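# Rotate upright cardboard box into blue rectangle

## Task

Rotate the standing cardboard box on the desk so that every part of it ends up within the blue rectangle, with the box still upright.

## Robot and tools

Robot: two six-joint arms, left_arm and right_arm, each ending in a two-finger gripper, working over a table. Cameras: cam_high (overview), cam_left_wrist and cam_right_wrist, each 896x504 pixels.

Frame: all hand positions, quaternions (w,x,y,z) and velocities in results use the scene frame. Its origin sits at table-top height, halfway between the nominal arm bases; +z points up, +x points out over the table, and left_arm is on the +y side (arm names do not match image left/right). Printed hand poses may be a few centimetres off, more at long reach. Gripper axes: fingers point along its +z, open and close along its y; a block protrudes about 10 cm toward its +x. end_effector_position is the spot between the pads when shut.

Row layout (used by execute_actions and move): one flat list of 18 numbers covering both arms, each in [-1, 1]. First 9 are left_arm, next 9 right_arm. For each arm: 6 joint numbers, then gripper position, force_limit, speed. The joint numbers are in this unusual order: shoulder pan, wrist 3, shoulder lift, wrist 2, elbow, wrist 1. They are offsets, not poses: scaled so 1.0 = 2.222 rad, measured from the Joint targets shown at the start of the action (or move), never from the previous row. Sending the same offset again moves further. Zero for all six joints keeps or re-commands the current targets. Stated joint ranges: elbow -3.142 to 3.142 rad, all others -6.283 to 6.283; asking a joint more than 0.010 rad beyond its range refuses the action for both arms.

Gripper numbers are absolute commands, not offsets: position +1 fully open (85 mm), about -0.8 pads touching, -1 closes until blocked. force_limit (-1 to +1) sets motor push; speed -1 about 20 mm/s, 0 about 85, +1 about 150 mm/s. Both start at +1. To leave a gripper unchanged, resend its last three numbers (0 is itself a command). New force_limit or speed only apply after a position change of 0.01 or more. To grip, send -1 and confirm object_status 2 (0 moving, 1 blocked while opening, 2 blocked while closing, 3 reached target or pads met). position_measured is in counts: 3 open, ~78 = 60 mm, ~130 = 40 mm, ~180 = 20 mm, ~230 closed.

Tools:
- execute_actions(actions, cameras): actions is a list of actions; each action is a table of up to 15 rows, one per 1/30 s step; a short table repeats its last row to fill 15 steps (0.5 s). Empty list just reports state. Targets per step stay within 0.651 rad of measured angles, and are scaled back if the hand would be pushed over 150 mm from where it is.
- move(target, speed, blend, stop_force, zero, blocking, cameras): target is one 18-number row or a list of up to 15 rows; all offsets in a list count from the same starting Joint targets. speed in rad/s for the joint with farthest to go, 0.01 to 3.14, default 0.5 (much too fast for contact work). blend in rad rounds corners between listed targets. stop_force in N (3 to 120, shared by both arms) ends an arm's path when its wrist sensor feels that much push against its motion; omit it when backing away from a surface being pressed. zero (default true) re-zeroes moving arms first. blocking=false returns after 0.5 s and cannot be combined with stop_force. The result adds a move: line such as done, off_target, moving, held or fault, and possibly limits=held. Moves do not avoid obstacles or the other arm.
- wait(seconds 0 to 10), stop() to brake a running move, zoom_image(camera, region [x0,y0,x1,y1] pixels, at most 504x504), zero_wrist_force(arm), finished_scene(scene 1 or 2) which ends the scene irreversibly.

Result lines: Joint positions, velocities, torques and targets per arm in the joint order above (rad, rad/s); Joint targets are what next offsets count from. Wrist force/torque are in the gripper's own axes, plus a line with the peak since last shown. "joint sent to its limit", "joint command not followed" (clearance check between arms altered steps), MOTOR HOT, OVER-TEMPERATURE FAULT, and step-by-step joint readings for action calls. Velocities read "within noise" when still.

Cautions: an arm halts for 10 s if contact torque hits its load limit (142 N m for the three large joints, 26.6 for the wrists) or outside force reaches roughly 150 N; arms are stiff, so targets slightly beyond firm contact can fault. Approach contacts slowly with a modest stop_force. Avoid arm-to-arm contact, slamming, fast swings, hard squeezing of a box still resting on the table, and releasing a moving object. Nothing may fall or be left off the table. Stretched or loaded arms heat motors. Commands lag about 0.09 to 0.21 s; thinking time lets the simulation run. Loose objects may get occasional small nudges. Before finishing, check with cam_high (zoom if needed) that the whole box is upright inside the blue rectangle with the grippers clear.

Each tool is called after "Emit:" as a command line: name --argument value for each argument, lists and objects as JSON in quotes; but a table of rows of numbers goes row by row, as --pt "numbers of a row", without its own name.

## Session

Emit:
execute_actions --actions '[]'

Scene clock: 0.00 s.
left_arm: end_effector_position=(+0.1027, +1.0273, +0.1104) position_measured=3 object_status=3 end_effector_quat_wxyz=(-0.222, +0.826, +0.461, +0.237) | right_arm: end_effector_position=(+0.0216, -0.6785, +0.2558) position_measured=3 object_status=3 end_effector_quat_wxyz=(-0.161, -0.011, +0.986, -0.034)
Joint names: [shoulder pan, wrist 3, shoulder lift, wrist 2, elbow, wrist 1]
Joint positions: left_arm=[1.011 -3.079 -1.197 -1.43 2.186 -3.208] | right_arm=[2.428 -0.719 -1.159 1.304 -2.125 -1.628]
Joint velocities: within noise
Joint torques (N m): no reading
Wrist force (N): no reading
Wrist torque (N m): no reading
Wrist force, peak (N): no reading
Joint targets: left_arm=[1.011 -3.079 -1.197 -1.430 2.186 -3.208] | right_arm=[2.428 -0.719 -1.159 1.304 -2.125 -1.628]
Tool commands: left_gripper/position=+1.0 left_gripper/force_limit=+1.0 left_gripper/speed=+1.0 right_gripper/position=+1.0 right_gripper/force_limit=+1.0 right_gripper/speed=+1.0

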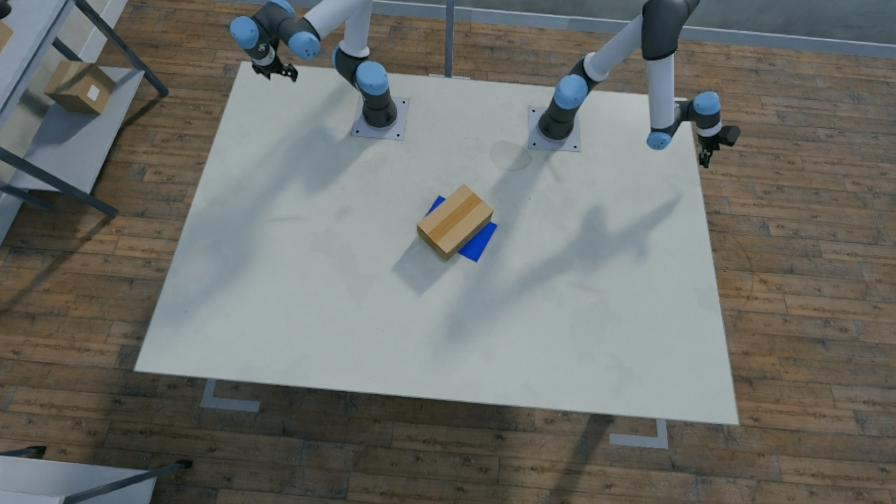

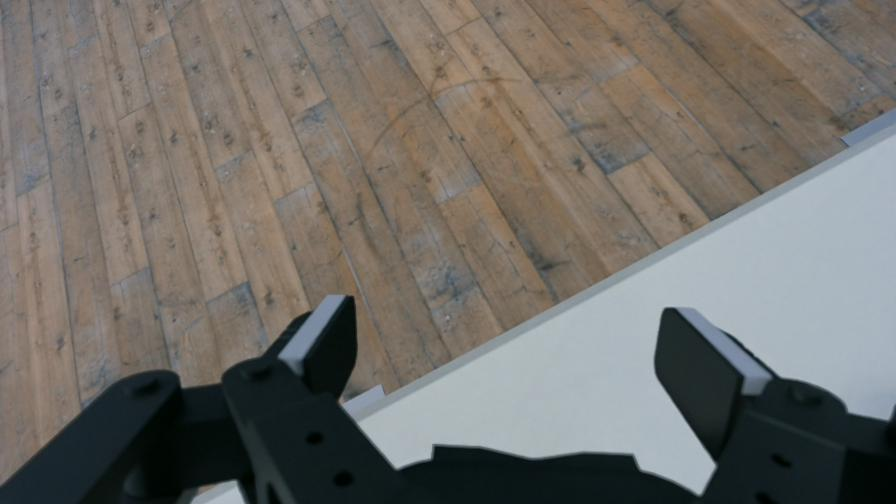

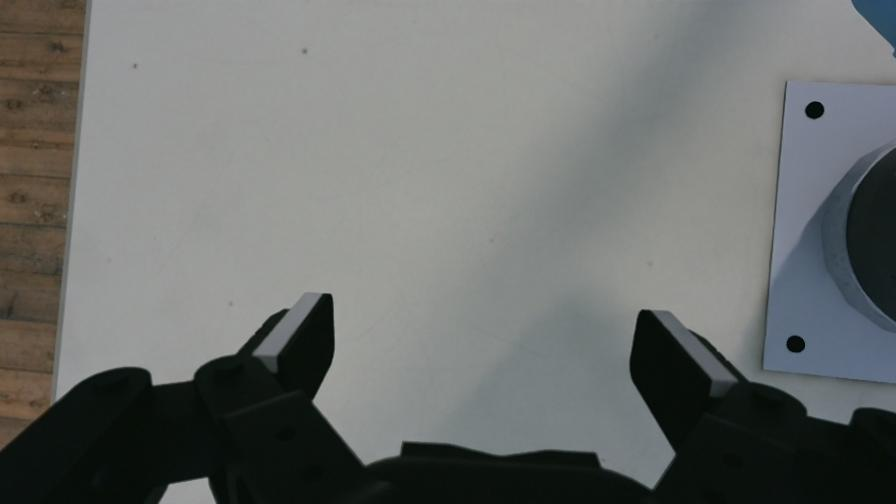

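Emit:
zoom_image --camera "cam_high" --region '[380, 160, 540, 300]'

Emit:
zoom_image --camera "cam_high" --region '[220, 0, 724, 200]'

Scaled by 3.150 from the camera's 896x504 image, which has a finer 1280x720 frame.

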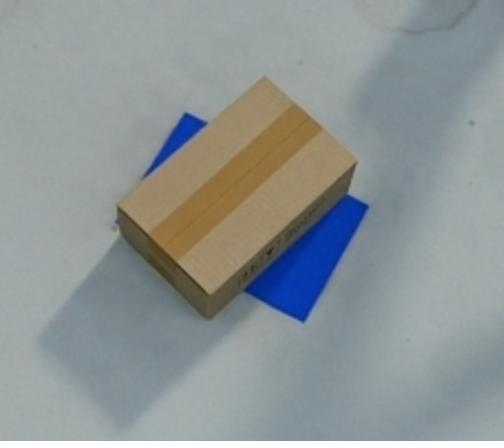

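Scaled by 1.000.

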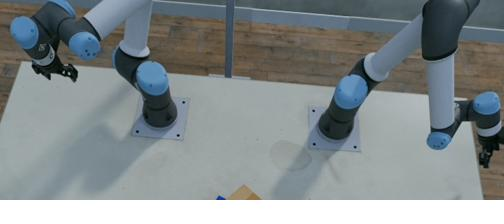

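Emit:
move --target '[-0.8170, 0.0738, -0.2879, -0.0634, -0.1152, 0.6949, -0.8, 0, 0, 0.5855, 1.0, -0.1707, 0.1201, 0.1758, 0.0847, -0.8, 0, 0]' --speed 1.2

Scene clock: 221.30 s.
left_arm: end_effector_position=(+0.3014, +0.2496, +0.3016) position_measured=229 object_status=3 end_effector_quat_wxyz=(+0.000, +0.876, -0.483, +0.000) | right_arm: end_effector_position=(+0.4250, -0.2036, +0.3013) position_measured=229 object_status=3 end_effector_quat_wxyz=(+0.000, +0.446, +0.895, +0.000)
Joint names: [shoulder pan, wrist 3, shoulder lift, wrist 2, elbow, wrist 1]
Joint positions: left_arm=[-0.804 -2.915 -1.837 -1.571 1.93 -1.664] | right_arm=[3.728 1.503 -1.538 1.571 -1.735 -1.439]
Joint velocities: within noise
Joint torques (N m): left_arm=[-11.25 1.99 -21.7 -1.56 -35.25 -2.06] | right_arm=[9.95 2.07 15.56 1.67 31.96 6.37]
Wrist force (N): left_arm=[1.0 0.4 0.8] | right_arm=[0.0 0.6 -0.3]
Wrist torque (N m): left_arm=[0.13 -0.08 0.00] | right_arm=[0.09 0.13 -0.09]
Wrist force, peak (N): left_arm=[1.6 2.4 0.2] | right_arm=[1.3 2.5 -0.2]
Joint targets: left_arm=[-0.805 -2.915 -1.837 -1.571 1.930 -1.664] | right_arm=[3.729 1.503 -1.538 1.571 -1.735 -1.439]
move: done

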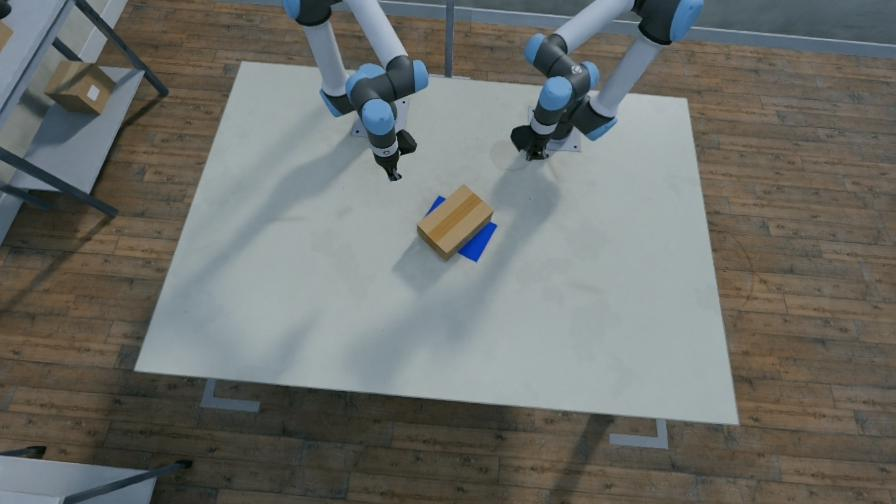

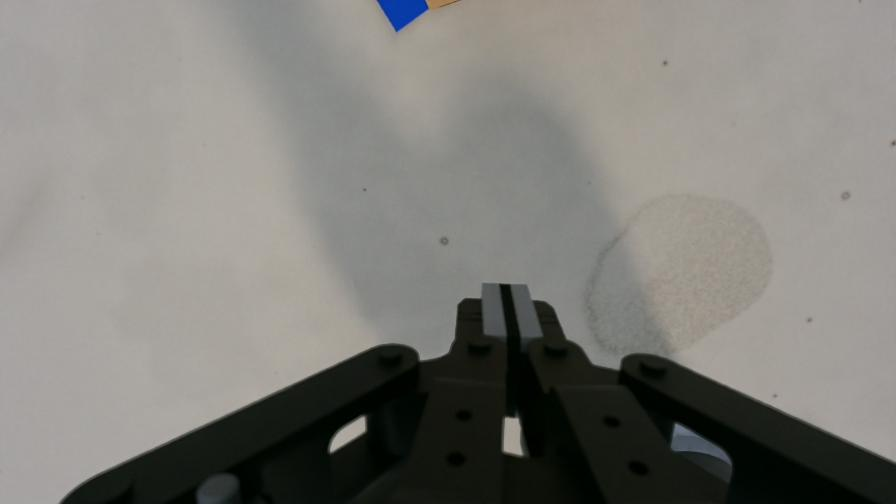

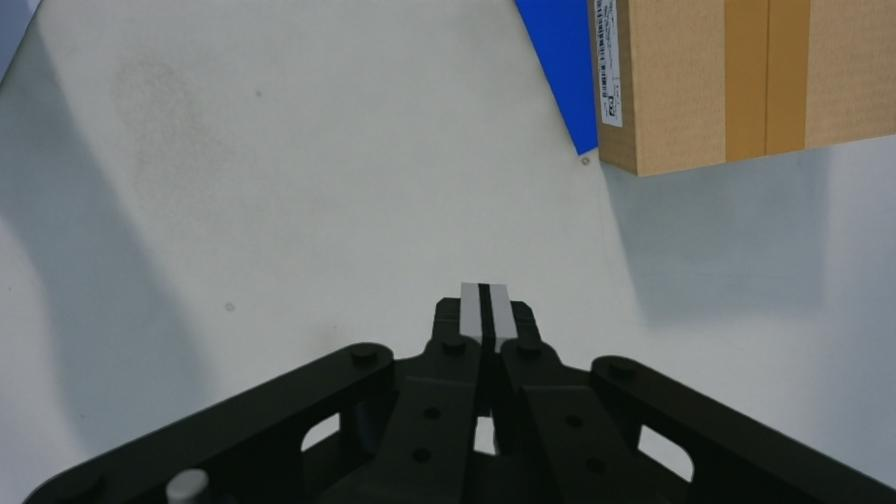

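Emit:
move --target '[-0.0014, -0.1424, 0.2426, 0, 0.0829, -0.3254, -0.8, 0, 0, -0.0096, -0.1114, -0.2545, 0, 0.0136, 0.2407, -0.8, 0, 0]' --speed 0.5 --stop_force 25

Emit:
zoom_image --camera "cam_high" --region '[380, 140, 540, 300]'

Scene clock: 335.63 s.
left_arm: end_effector_position=(+0.3746, +0.1745, +0.0514) position_measured=229 object_status=3 end_effector_quat_wxyz=(+0.000, +0.940, -0.341, +0.000) | right_arm: end_effector_position=(+0.5546, -0.1348, +0.0514) position_measured=229 object_status=3 end_effector_quat_wxyz=(+0.000, +0.342, +0.940, +0.000)
Joint names: [shoulder pan, wrist 3, shoulder lift, wrist 2, elbow, wrist 1]
Joint positions: left_arm=[-0.808 -3.232 -1.298 -1.571 2.114 -2.387] | right_arm=[3.707 1.256 -2.104 1.571 -1.704 -0.905]
Joint velocities: within noise
Joint torques (N m): left_arm=[-12.74 -2.21 -20.01 -0.86 -6.76 -4.73] | right_arm=[-7.16 -1.65 36.44 1.33 27.98 6.03]
Wrist force (N): left_arm=[1.2 0.5 0.9] | right_arm=[-0.6 0.1 0.3]
Wrist torque (N m): left_arm=[0.15 -0.10 0.00] | right_arm=[-0.03 0.26 0.01]
Wrist force, peak (N): left_arm=[1.4 0.3 1.9] | right_arm=[-0.5 0.9 1.4]
Joint targets: left_arm=[-0.808 -3.232 -1.298 -1.571 2.114 -2.387] | right_arm=[3.707 1.256 -2.104 1.571 -1.704 -0.905]
move: done

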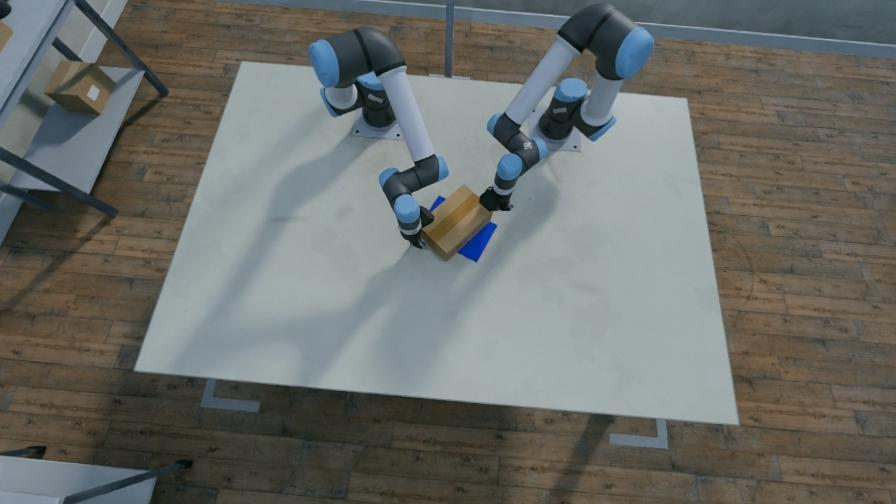

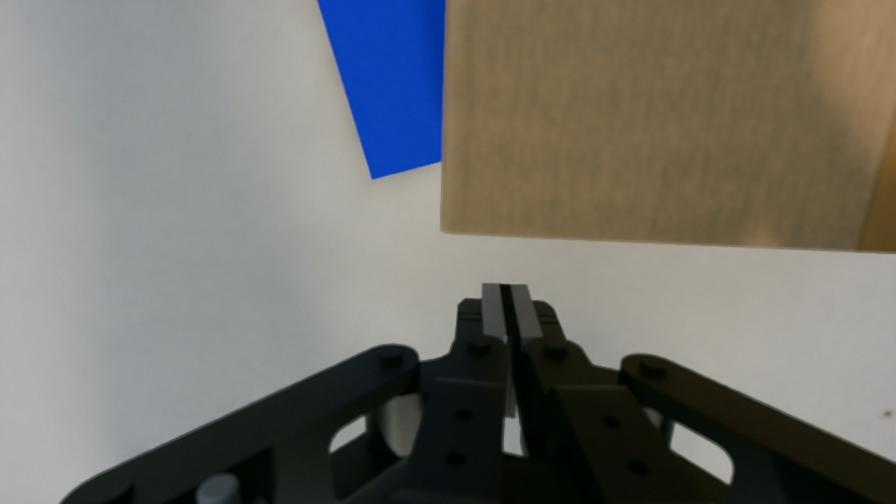

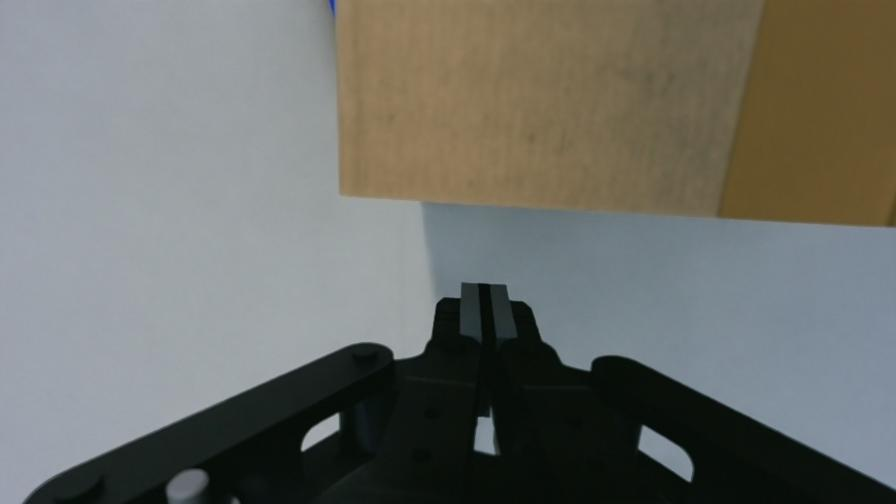

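Scaled by 3.150 from the camera's 896x504 image, which has a finer 1280x720 frame.

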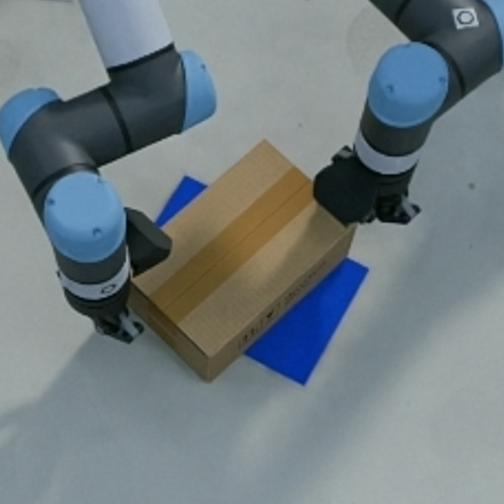

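Emit:
move --pt "0.0022 0.0024 0.0232 0 -0.0339 0.0108 -0.8 0 0 0.0192 0.0187 0.0113 0 -0.0192 0.0081 -0.8 0 0" --pt "0.0409 0.1865 0.0534 0 -0.0800 0.0268 -0.8 0 0 0.0321 0.1770 0.0512 0 -0.0847 0.0337 -0.8 0 0" --pt "0.0664 0.3572 0.0923 0 -0.1427 0.0506 -0.8 0 0 0.0594 0.3495 0.0873 0 -0.1408 0.0536 -0.8 0 0" --pt "0.0786 0.5148 0.1343 0 -0.2139 0.0797 -0.8 0 0 0.0985 0.5340 0.1144 0 -0.1806 0.0664 -0.8 0 0" --speed '[0.1, 0.35, 0.4, 0.4]' --blend '[0, 0.05, 0.05, 0]' --stop_force 40

Emit:
zoom_image --camera "cam_high" --region '[380, 140, 540, 300]'

Scene clock: 420.73 s.
left_arm: end_effector_position=(+0.5431, +0.1615, +0.0514) position_measured=229 object_status=3 end_effector_quat_wxyz=(+0.000, -0.673, +0.739, +0.000) | right_arm: end_effector_position=(+0.3949, -0.1061, +0.0514) position_measured=229 object_status=3 end_effector_quat_wxyz=(+0.000, +0.740, +0.672, +0.000)
Joint names: [shoulder pan, wrist 3, shoulder lift, wrist 2, elbow, wrist 1]
Joint positions: left_arm=[-0.633 -2.088 -0.999 -1.571 1.638 -2.21] | right_arm=[3.926 2.442 -1.85 1.571 -2.106 -0.757]
Joint velocities: within noise
Joint torques (N m): left_arm=[3.97 1.88 -29.18 -0.78 -26.77 -2.16] | right_arm=[12.85 2.03 38.52 0.26 16.26 8.78]
Wrist force (N): left_arm=[-11.1 -1.9 -6.9] | right_arm=[-11.3 -4.0 2.2]
Wrist torque (N m): left_arm=[-0.06 0.64 0.08] | right_arm=[-0.09 0.66 0.00]
Wrist force, peak (N): left_arm=[-80.2 -31.2 -25.4] | right_arm=[-79.1 -32.2 -17.8]
Joint targets: left_arm=[-0.633 -2.088 -0.999 -1.571 1.638 -2.210] | right_arm=[3.926 2.442 -1.850 1.571 -2.106 -0.757]
move: done

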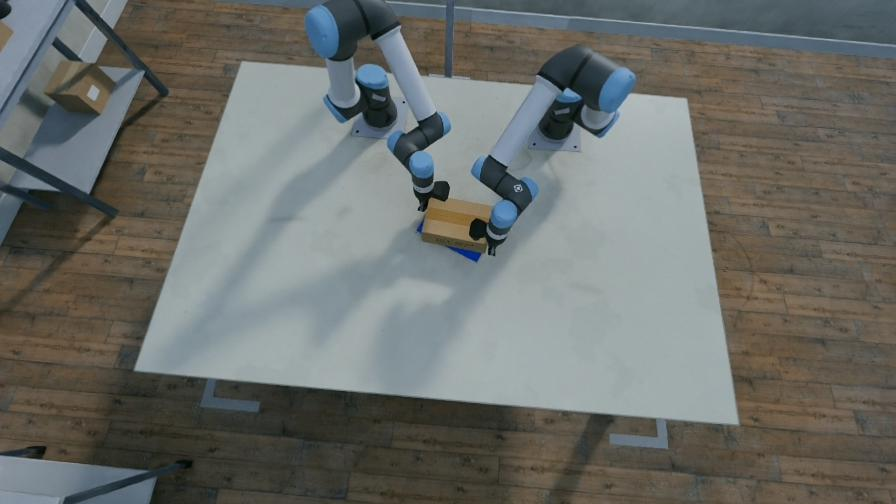

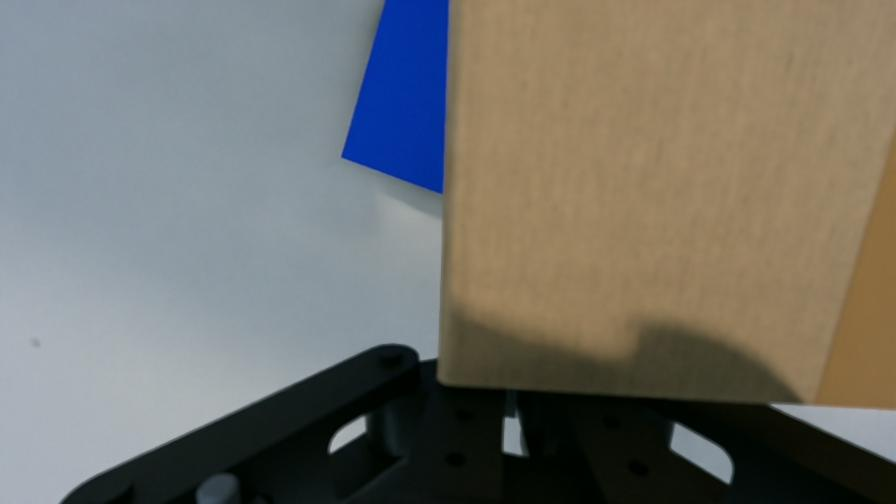

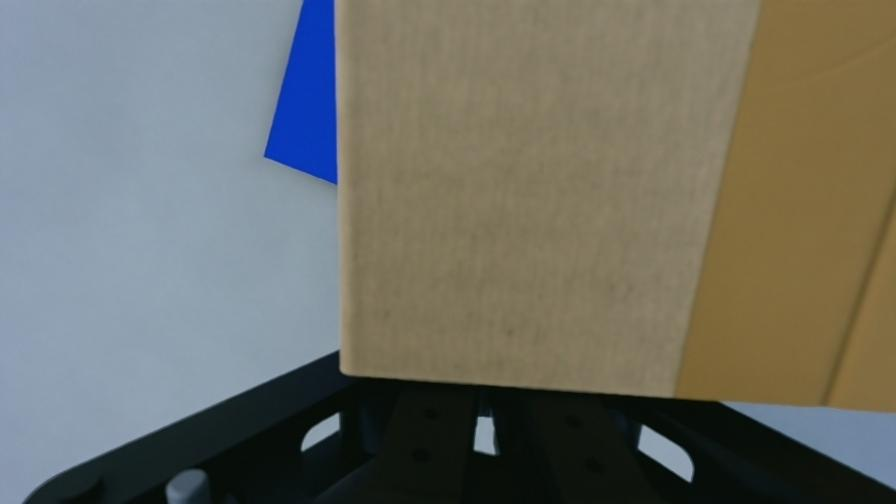

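Scaled by 3.150 from the camera's 896x504 image, which has a finer 1280x720 frame.

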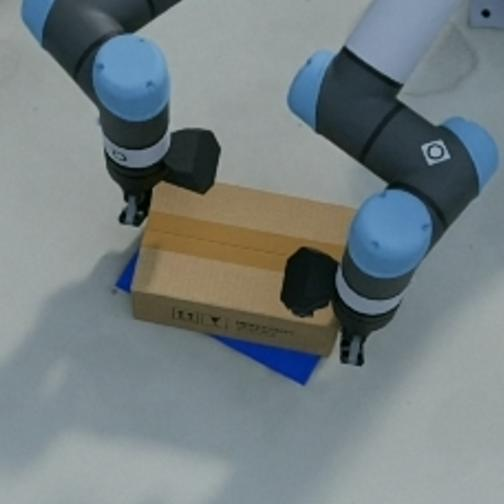

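Emit:
move --pt "-0.0009 0.0738 0.0211 0 -0.0368 0.0158 -0.8 0 0 0.0222 0.0969 0.0134 0 -0.0185 0.0053 -0.8 0 0" --pt "-0.0046 0.1408 0.0415 0 -0.0731 0.0317 -0.8 0 0 0.0446 0.1901 0.0228 0 -0.0313 0.0089 -0.8 0 0" --speed 0.3 --blend '[0.03, 0]' --stop_force 60

Emit:
zoom_image --camera "cam_high" --region '[400, 160, 520, 280]'

Scene clock: 475.77 s.
left_arm: end_effector_position=(+0.5791, +0.1277, +0.0514) position_measured=229 object_status=3 end_effector_quat_wxyz=(+0.000, -0.546, +0.838, +0.000) | right_arm: end_effector_position=(+0.3518, -0.0837, +0.0519) position_measured=229 object_status=3 end_effector_quat_wxyz=(+0.000, +0.839, +0.544, +0.000)
Joint names: [shoulder pan, wrist 3, shoulder lift, wrist 2, elbow, wrist 1]
Joint positions: left_arm=[-0.643 -1.775 -0.907 -1.571 1.476 -2.139] | right_arm=[4.025 2.865 -1.799 1.571 -2.175 -0.737]
Joint velocities: within noise
Joint torques (N m): left_arm=[-14.02 1.86 -36.62 -1.37 -29.46 -2.03] | right_arm=[9.65 2.09 34.85 0.05 10.81 6.42]
Wrist force (N): left_arm=[-1.3 1.7 0.9] | right_arm=[0.5 1.2 0.7]
Wrist torque (N m): left_arm=[0.30 0.19 -0.01] | right_arm=[0.12 0.05 -0.01]
Wrist force, peak (N): left_arm=[-12.4 -2.3 -6.3] | right_arm=[-11.9 -4.2 3.5]
Joint targets: left_arm=[-0.643 -1.775 -0.907 -1.571 1.476 -2.139] | right_arm=[4.025 2.865 -1.799 1.571 -2.175 -0.737]
move: done

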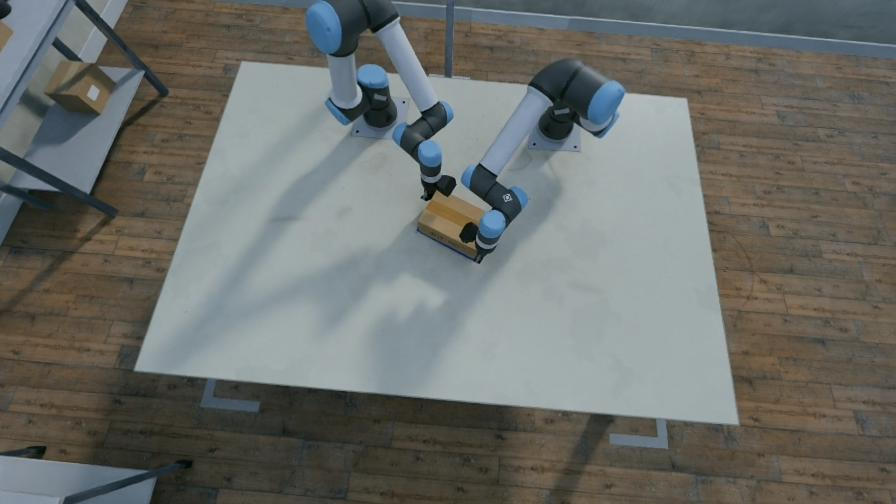

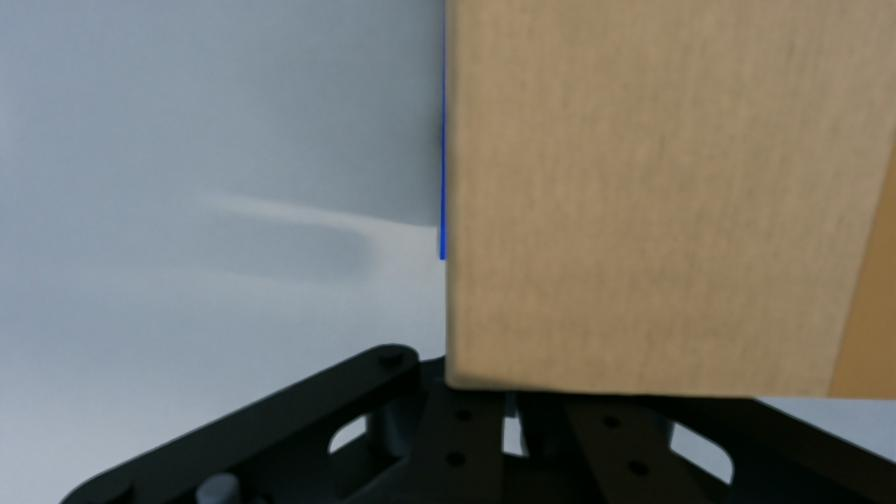

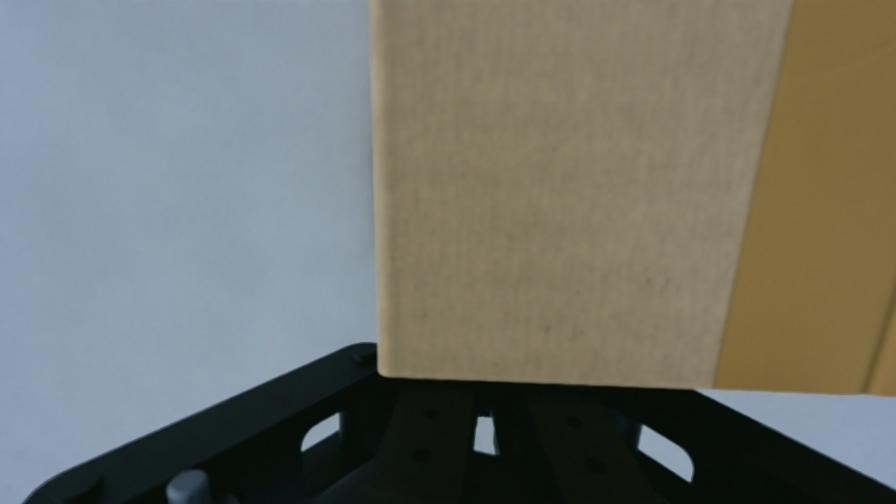

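Scaled by 4.200 from the camera's 896x504 image, which has a finer 1280x720 frame.

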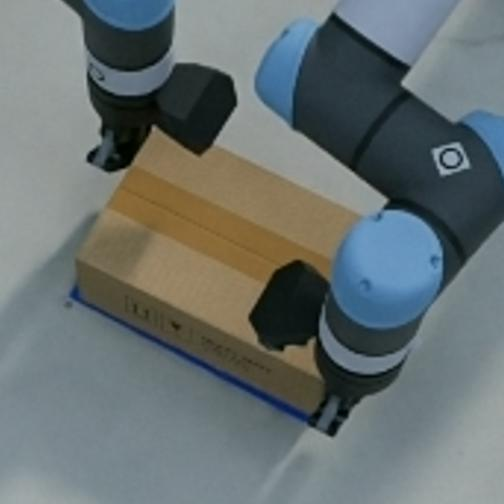

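Emit:
move --pt "0.0254 0.0255 0.0005 0 -0.0012 0.0003 -0.8 0 0 -0.0117 -0.0119 0.0306 0 -0.0408 0.0097 -0.8 0 0" --pt "0.0848 0.0849 -0.1853 0 0.0668 0.1181 -0.8 0 0 -0.0636 -0.0639 0.2444 0 0.0016 -0.2466 -0.8 0 0" --speed '[0.15, 0.6]' --blend '[0.02, 0]'

Emit:
zoom_image --camera "cam_high" --region '[400, 170, 520, 280]'

Emit:
zoom_image --camera "cam_high" --region '[412, 215, 492, 270]'

Scene clock: 500.30 s.
left_arm: end_effector_position=(+0.5212, +0.2997, +0.2214) position_measured=229 object_status=3 end_effector_quat_wxyz=(+0.000, -0.545, +0.838, +0.000) | right_arm: end_effector_position=(+0.2996, -0.2198, +0.2212) position_measured=229 object_status=3 end_effector_quat_wxyz=(+0.000, +0.839, +0.545, +0.000)
Joint names: [shoulder pan, wrist 3, shoulder lift, wrist 2, elbow, wrist 1]
Joint positions: left_arm=[-0.455 -1.586 -1.319 -1.571 1.624 -1.877] | right_arm=[3.884 2.723 -1.256 1.571 -2.172 -1.285]
Joint velocities: within noise
Joint torques (N m): left_arm=[11.54 2.01 -40.82 -0.9 -11.54 -1.68] | right_arm=[-7.21 -1.78 17.45 0.4 32.77 0.09]
Wrist force (N): left_arm=[-0.4 1.2 0.6] | right_arm=[0.9 1.7 0.6]
Wrist torque (N m): left_arm=[0.26 0.15 0.00] | right_arm=[0.29 -0.04 -0.06]
Wrist force, peak (N): left_arm=[-0.4 1.3 2.3] | right_arm=[0.9 1.3 2.0]
Joint targets: left_arm=[-0.455 -1.586 -1.319 -1.571 1.625 -1.877] | right_arm=[3.884 2.723 -1.256 1.571 -2.172 -1.285]
move: done

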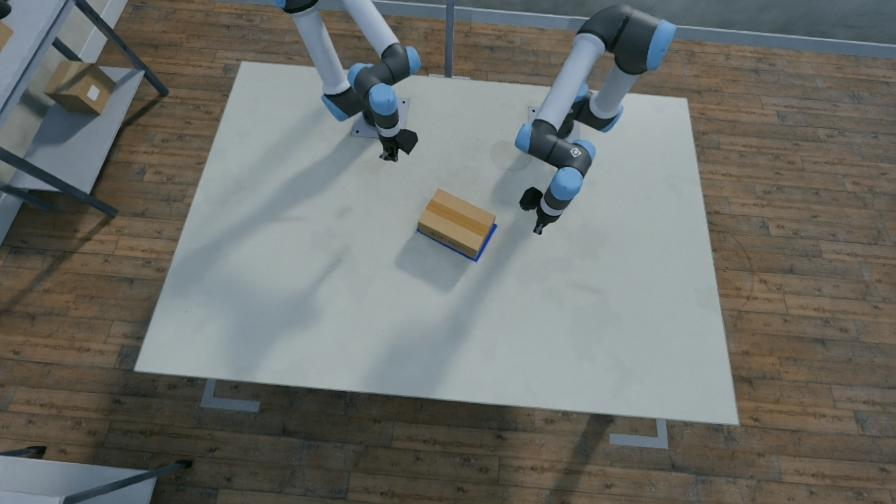

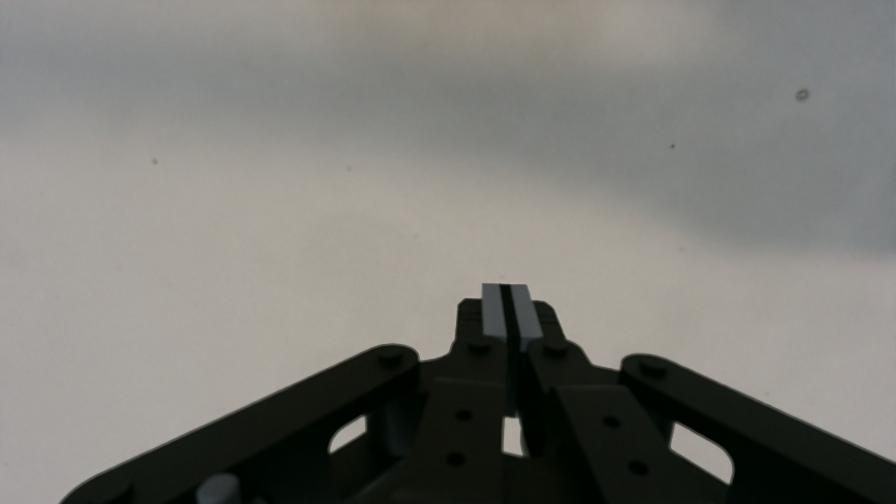

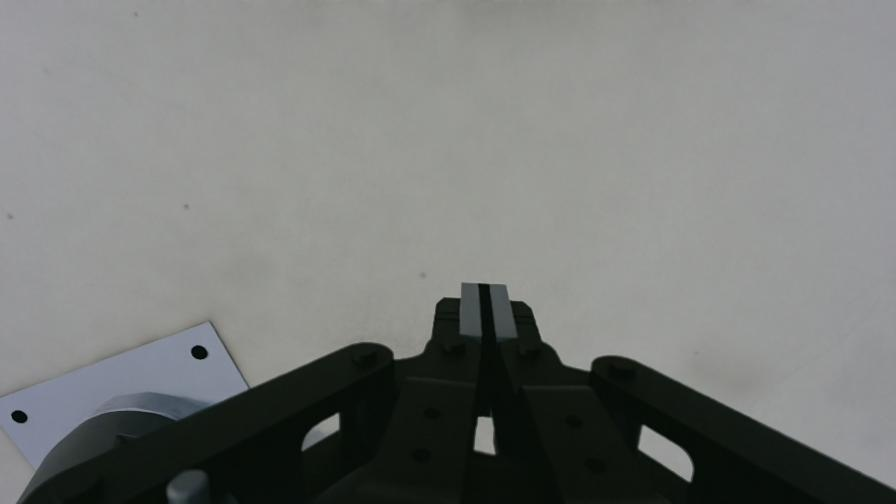

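Scaled by 4.200 from the camera's 896x504 image, which has a finer 1280x720 frame.

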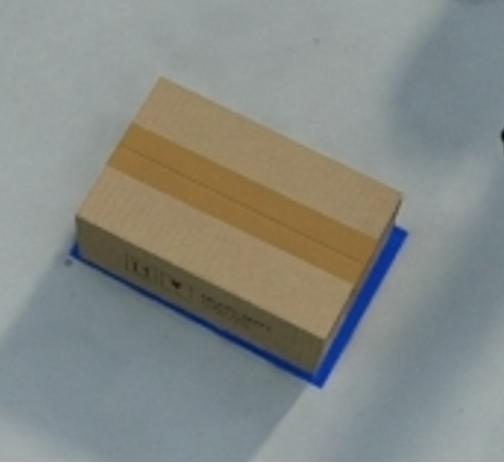

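Scaled by 6.300 from the camera's 896x504 image, which has a finer 1280x720 frame.

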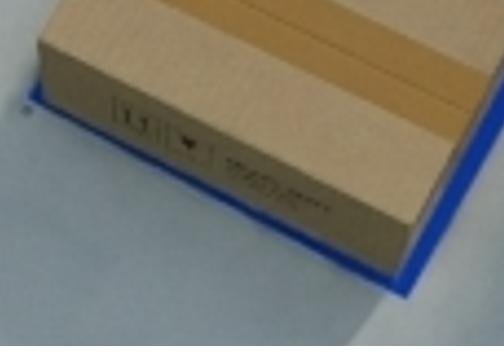

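Emit:
move --target '[0, 0, 0, 0, 0, 0, -0.8, 0, 0, 0.0558, -0.6510, -0.0827, 0, 0.1912, -0.1082, -0.8, 0, 0]' --speed 1.0 --cameras '["cam_high", "cam_right_wrist"]'

Scene clock: 536.33 s.
left_arm: end_effector_position=(+0.5211, +0.2998, +0.2215) position_measured=229 object_status=3 end_effector_quat_wxyz=(+0.000, -0.545, +0.838, +0.000) | right_arm: end_effector_position=(+0.3406, -0.1089, +0.3316) position_measured=229 object_status=3 end_effector_quat_wxyz=(+0.000, +0.208, +0.978, +0.000)
Joint names: [shoulder pan, wrist 3, shoulder lift, wrist 2, elbow, wrist 1]
Joint positions: left_arm=[-0.455 -1.586 -1.319 -1.571 1.625 -1.877] | right_arm=[4.008 1.277 -1.44 1.571 -1.747 -1.526]
Joint velocities: within noise
Joint torques (N m): left_arm=[11.19 1.76 -41.24 -0.39 -16.95 -2.43] | right_arm=[10.33 -1.81 11.25 0.19 34.85 0.35]
Wrist force (N): left_arm=[-0.4 1.0 0.7] | right_arm=[1.1 1.8 0.9]
Wrist torque (N m): left_arm=[0.23 0.16 0.01] | right_arm=[0.22 -0.07 -0.03]
Wrist force, peak (N): left_arm=[-0.4 1.5 0.8] | right_arm=[0.9 2.3 0.7]
Joint targets: left_arm=[-0.455 -1.586 -1.319 -1.571 1.625 -1.877] | right_arm=[4.008 1.276 -1.440 1.571 -1.747 -1.526]
move: done
Images, in order (width x height): cam_high 896x504, cam_right_wrist 896x504.

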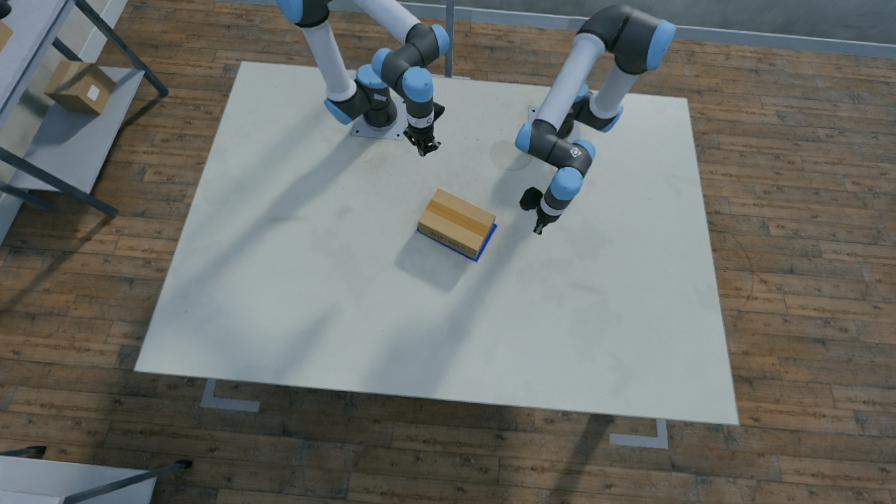

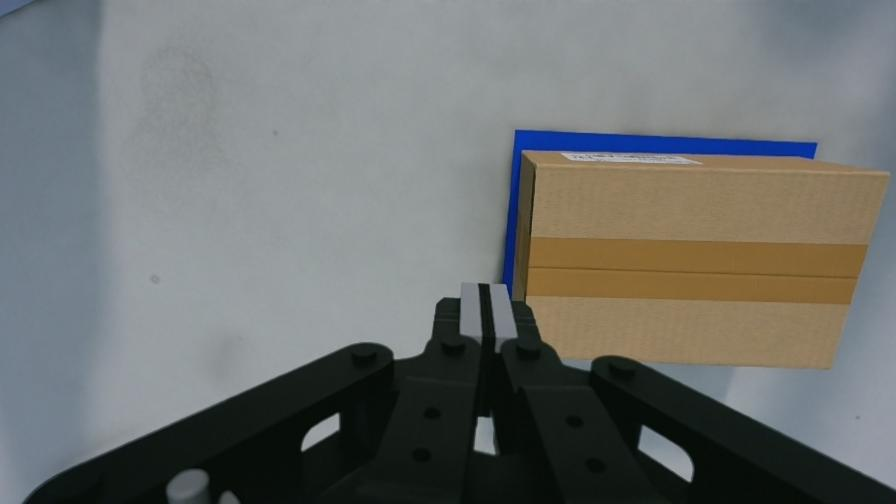

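Emit:
zoom_image --camera "cam_right_wrist" --region '[480, 110, 680, 310]'

Emit:
zoom_image --camera "cam_high" --region '[410, 210, 500, 265]'

Scaled by 2.520 from the camera's 896x504 image, which has a finer 1280x720 frame.

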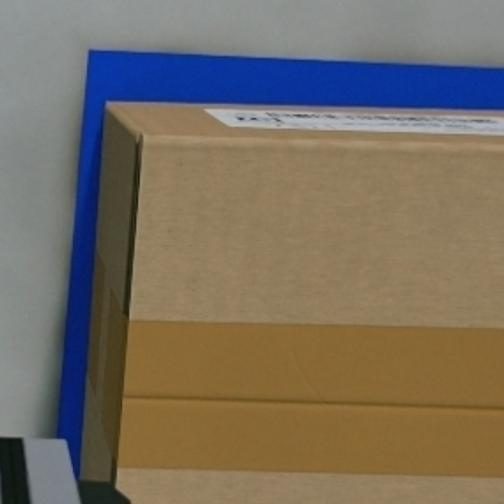

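Scaled by 5.600 from the camera's 896x504 image, which has a finer 1280x720 frame.

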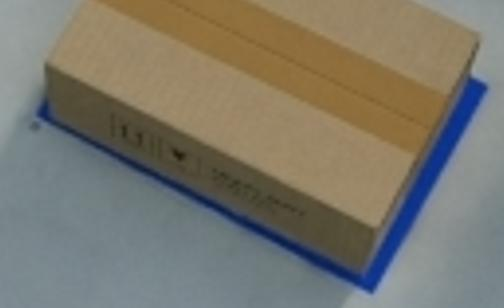

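Emit:
finished_scene --scene 1

The scene is finished: the task was done.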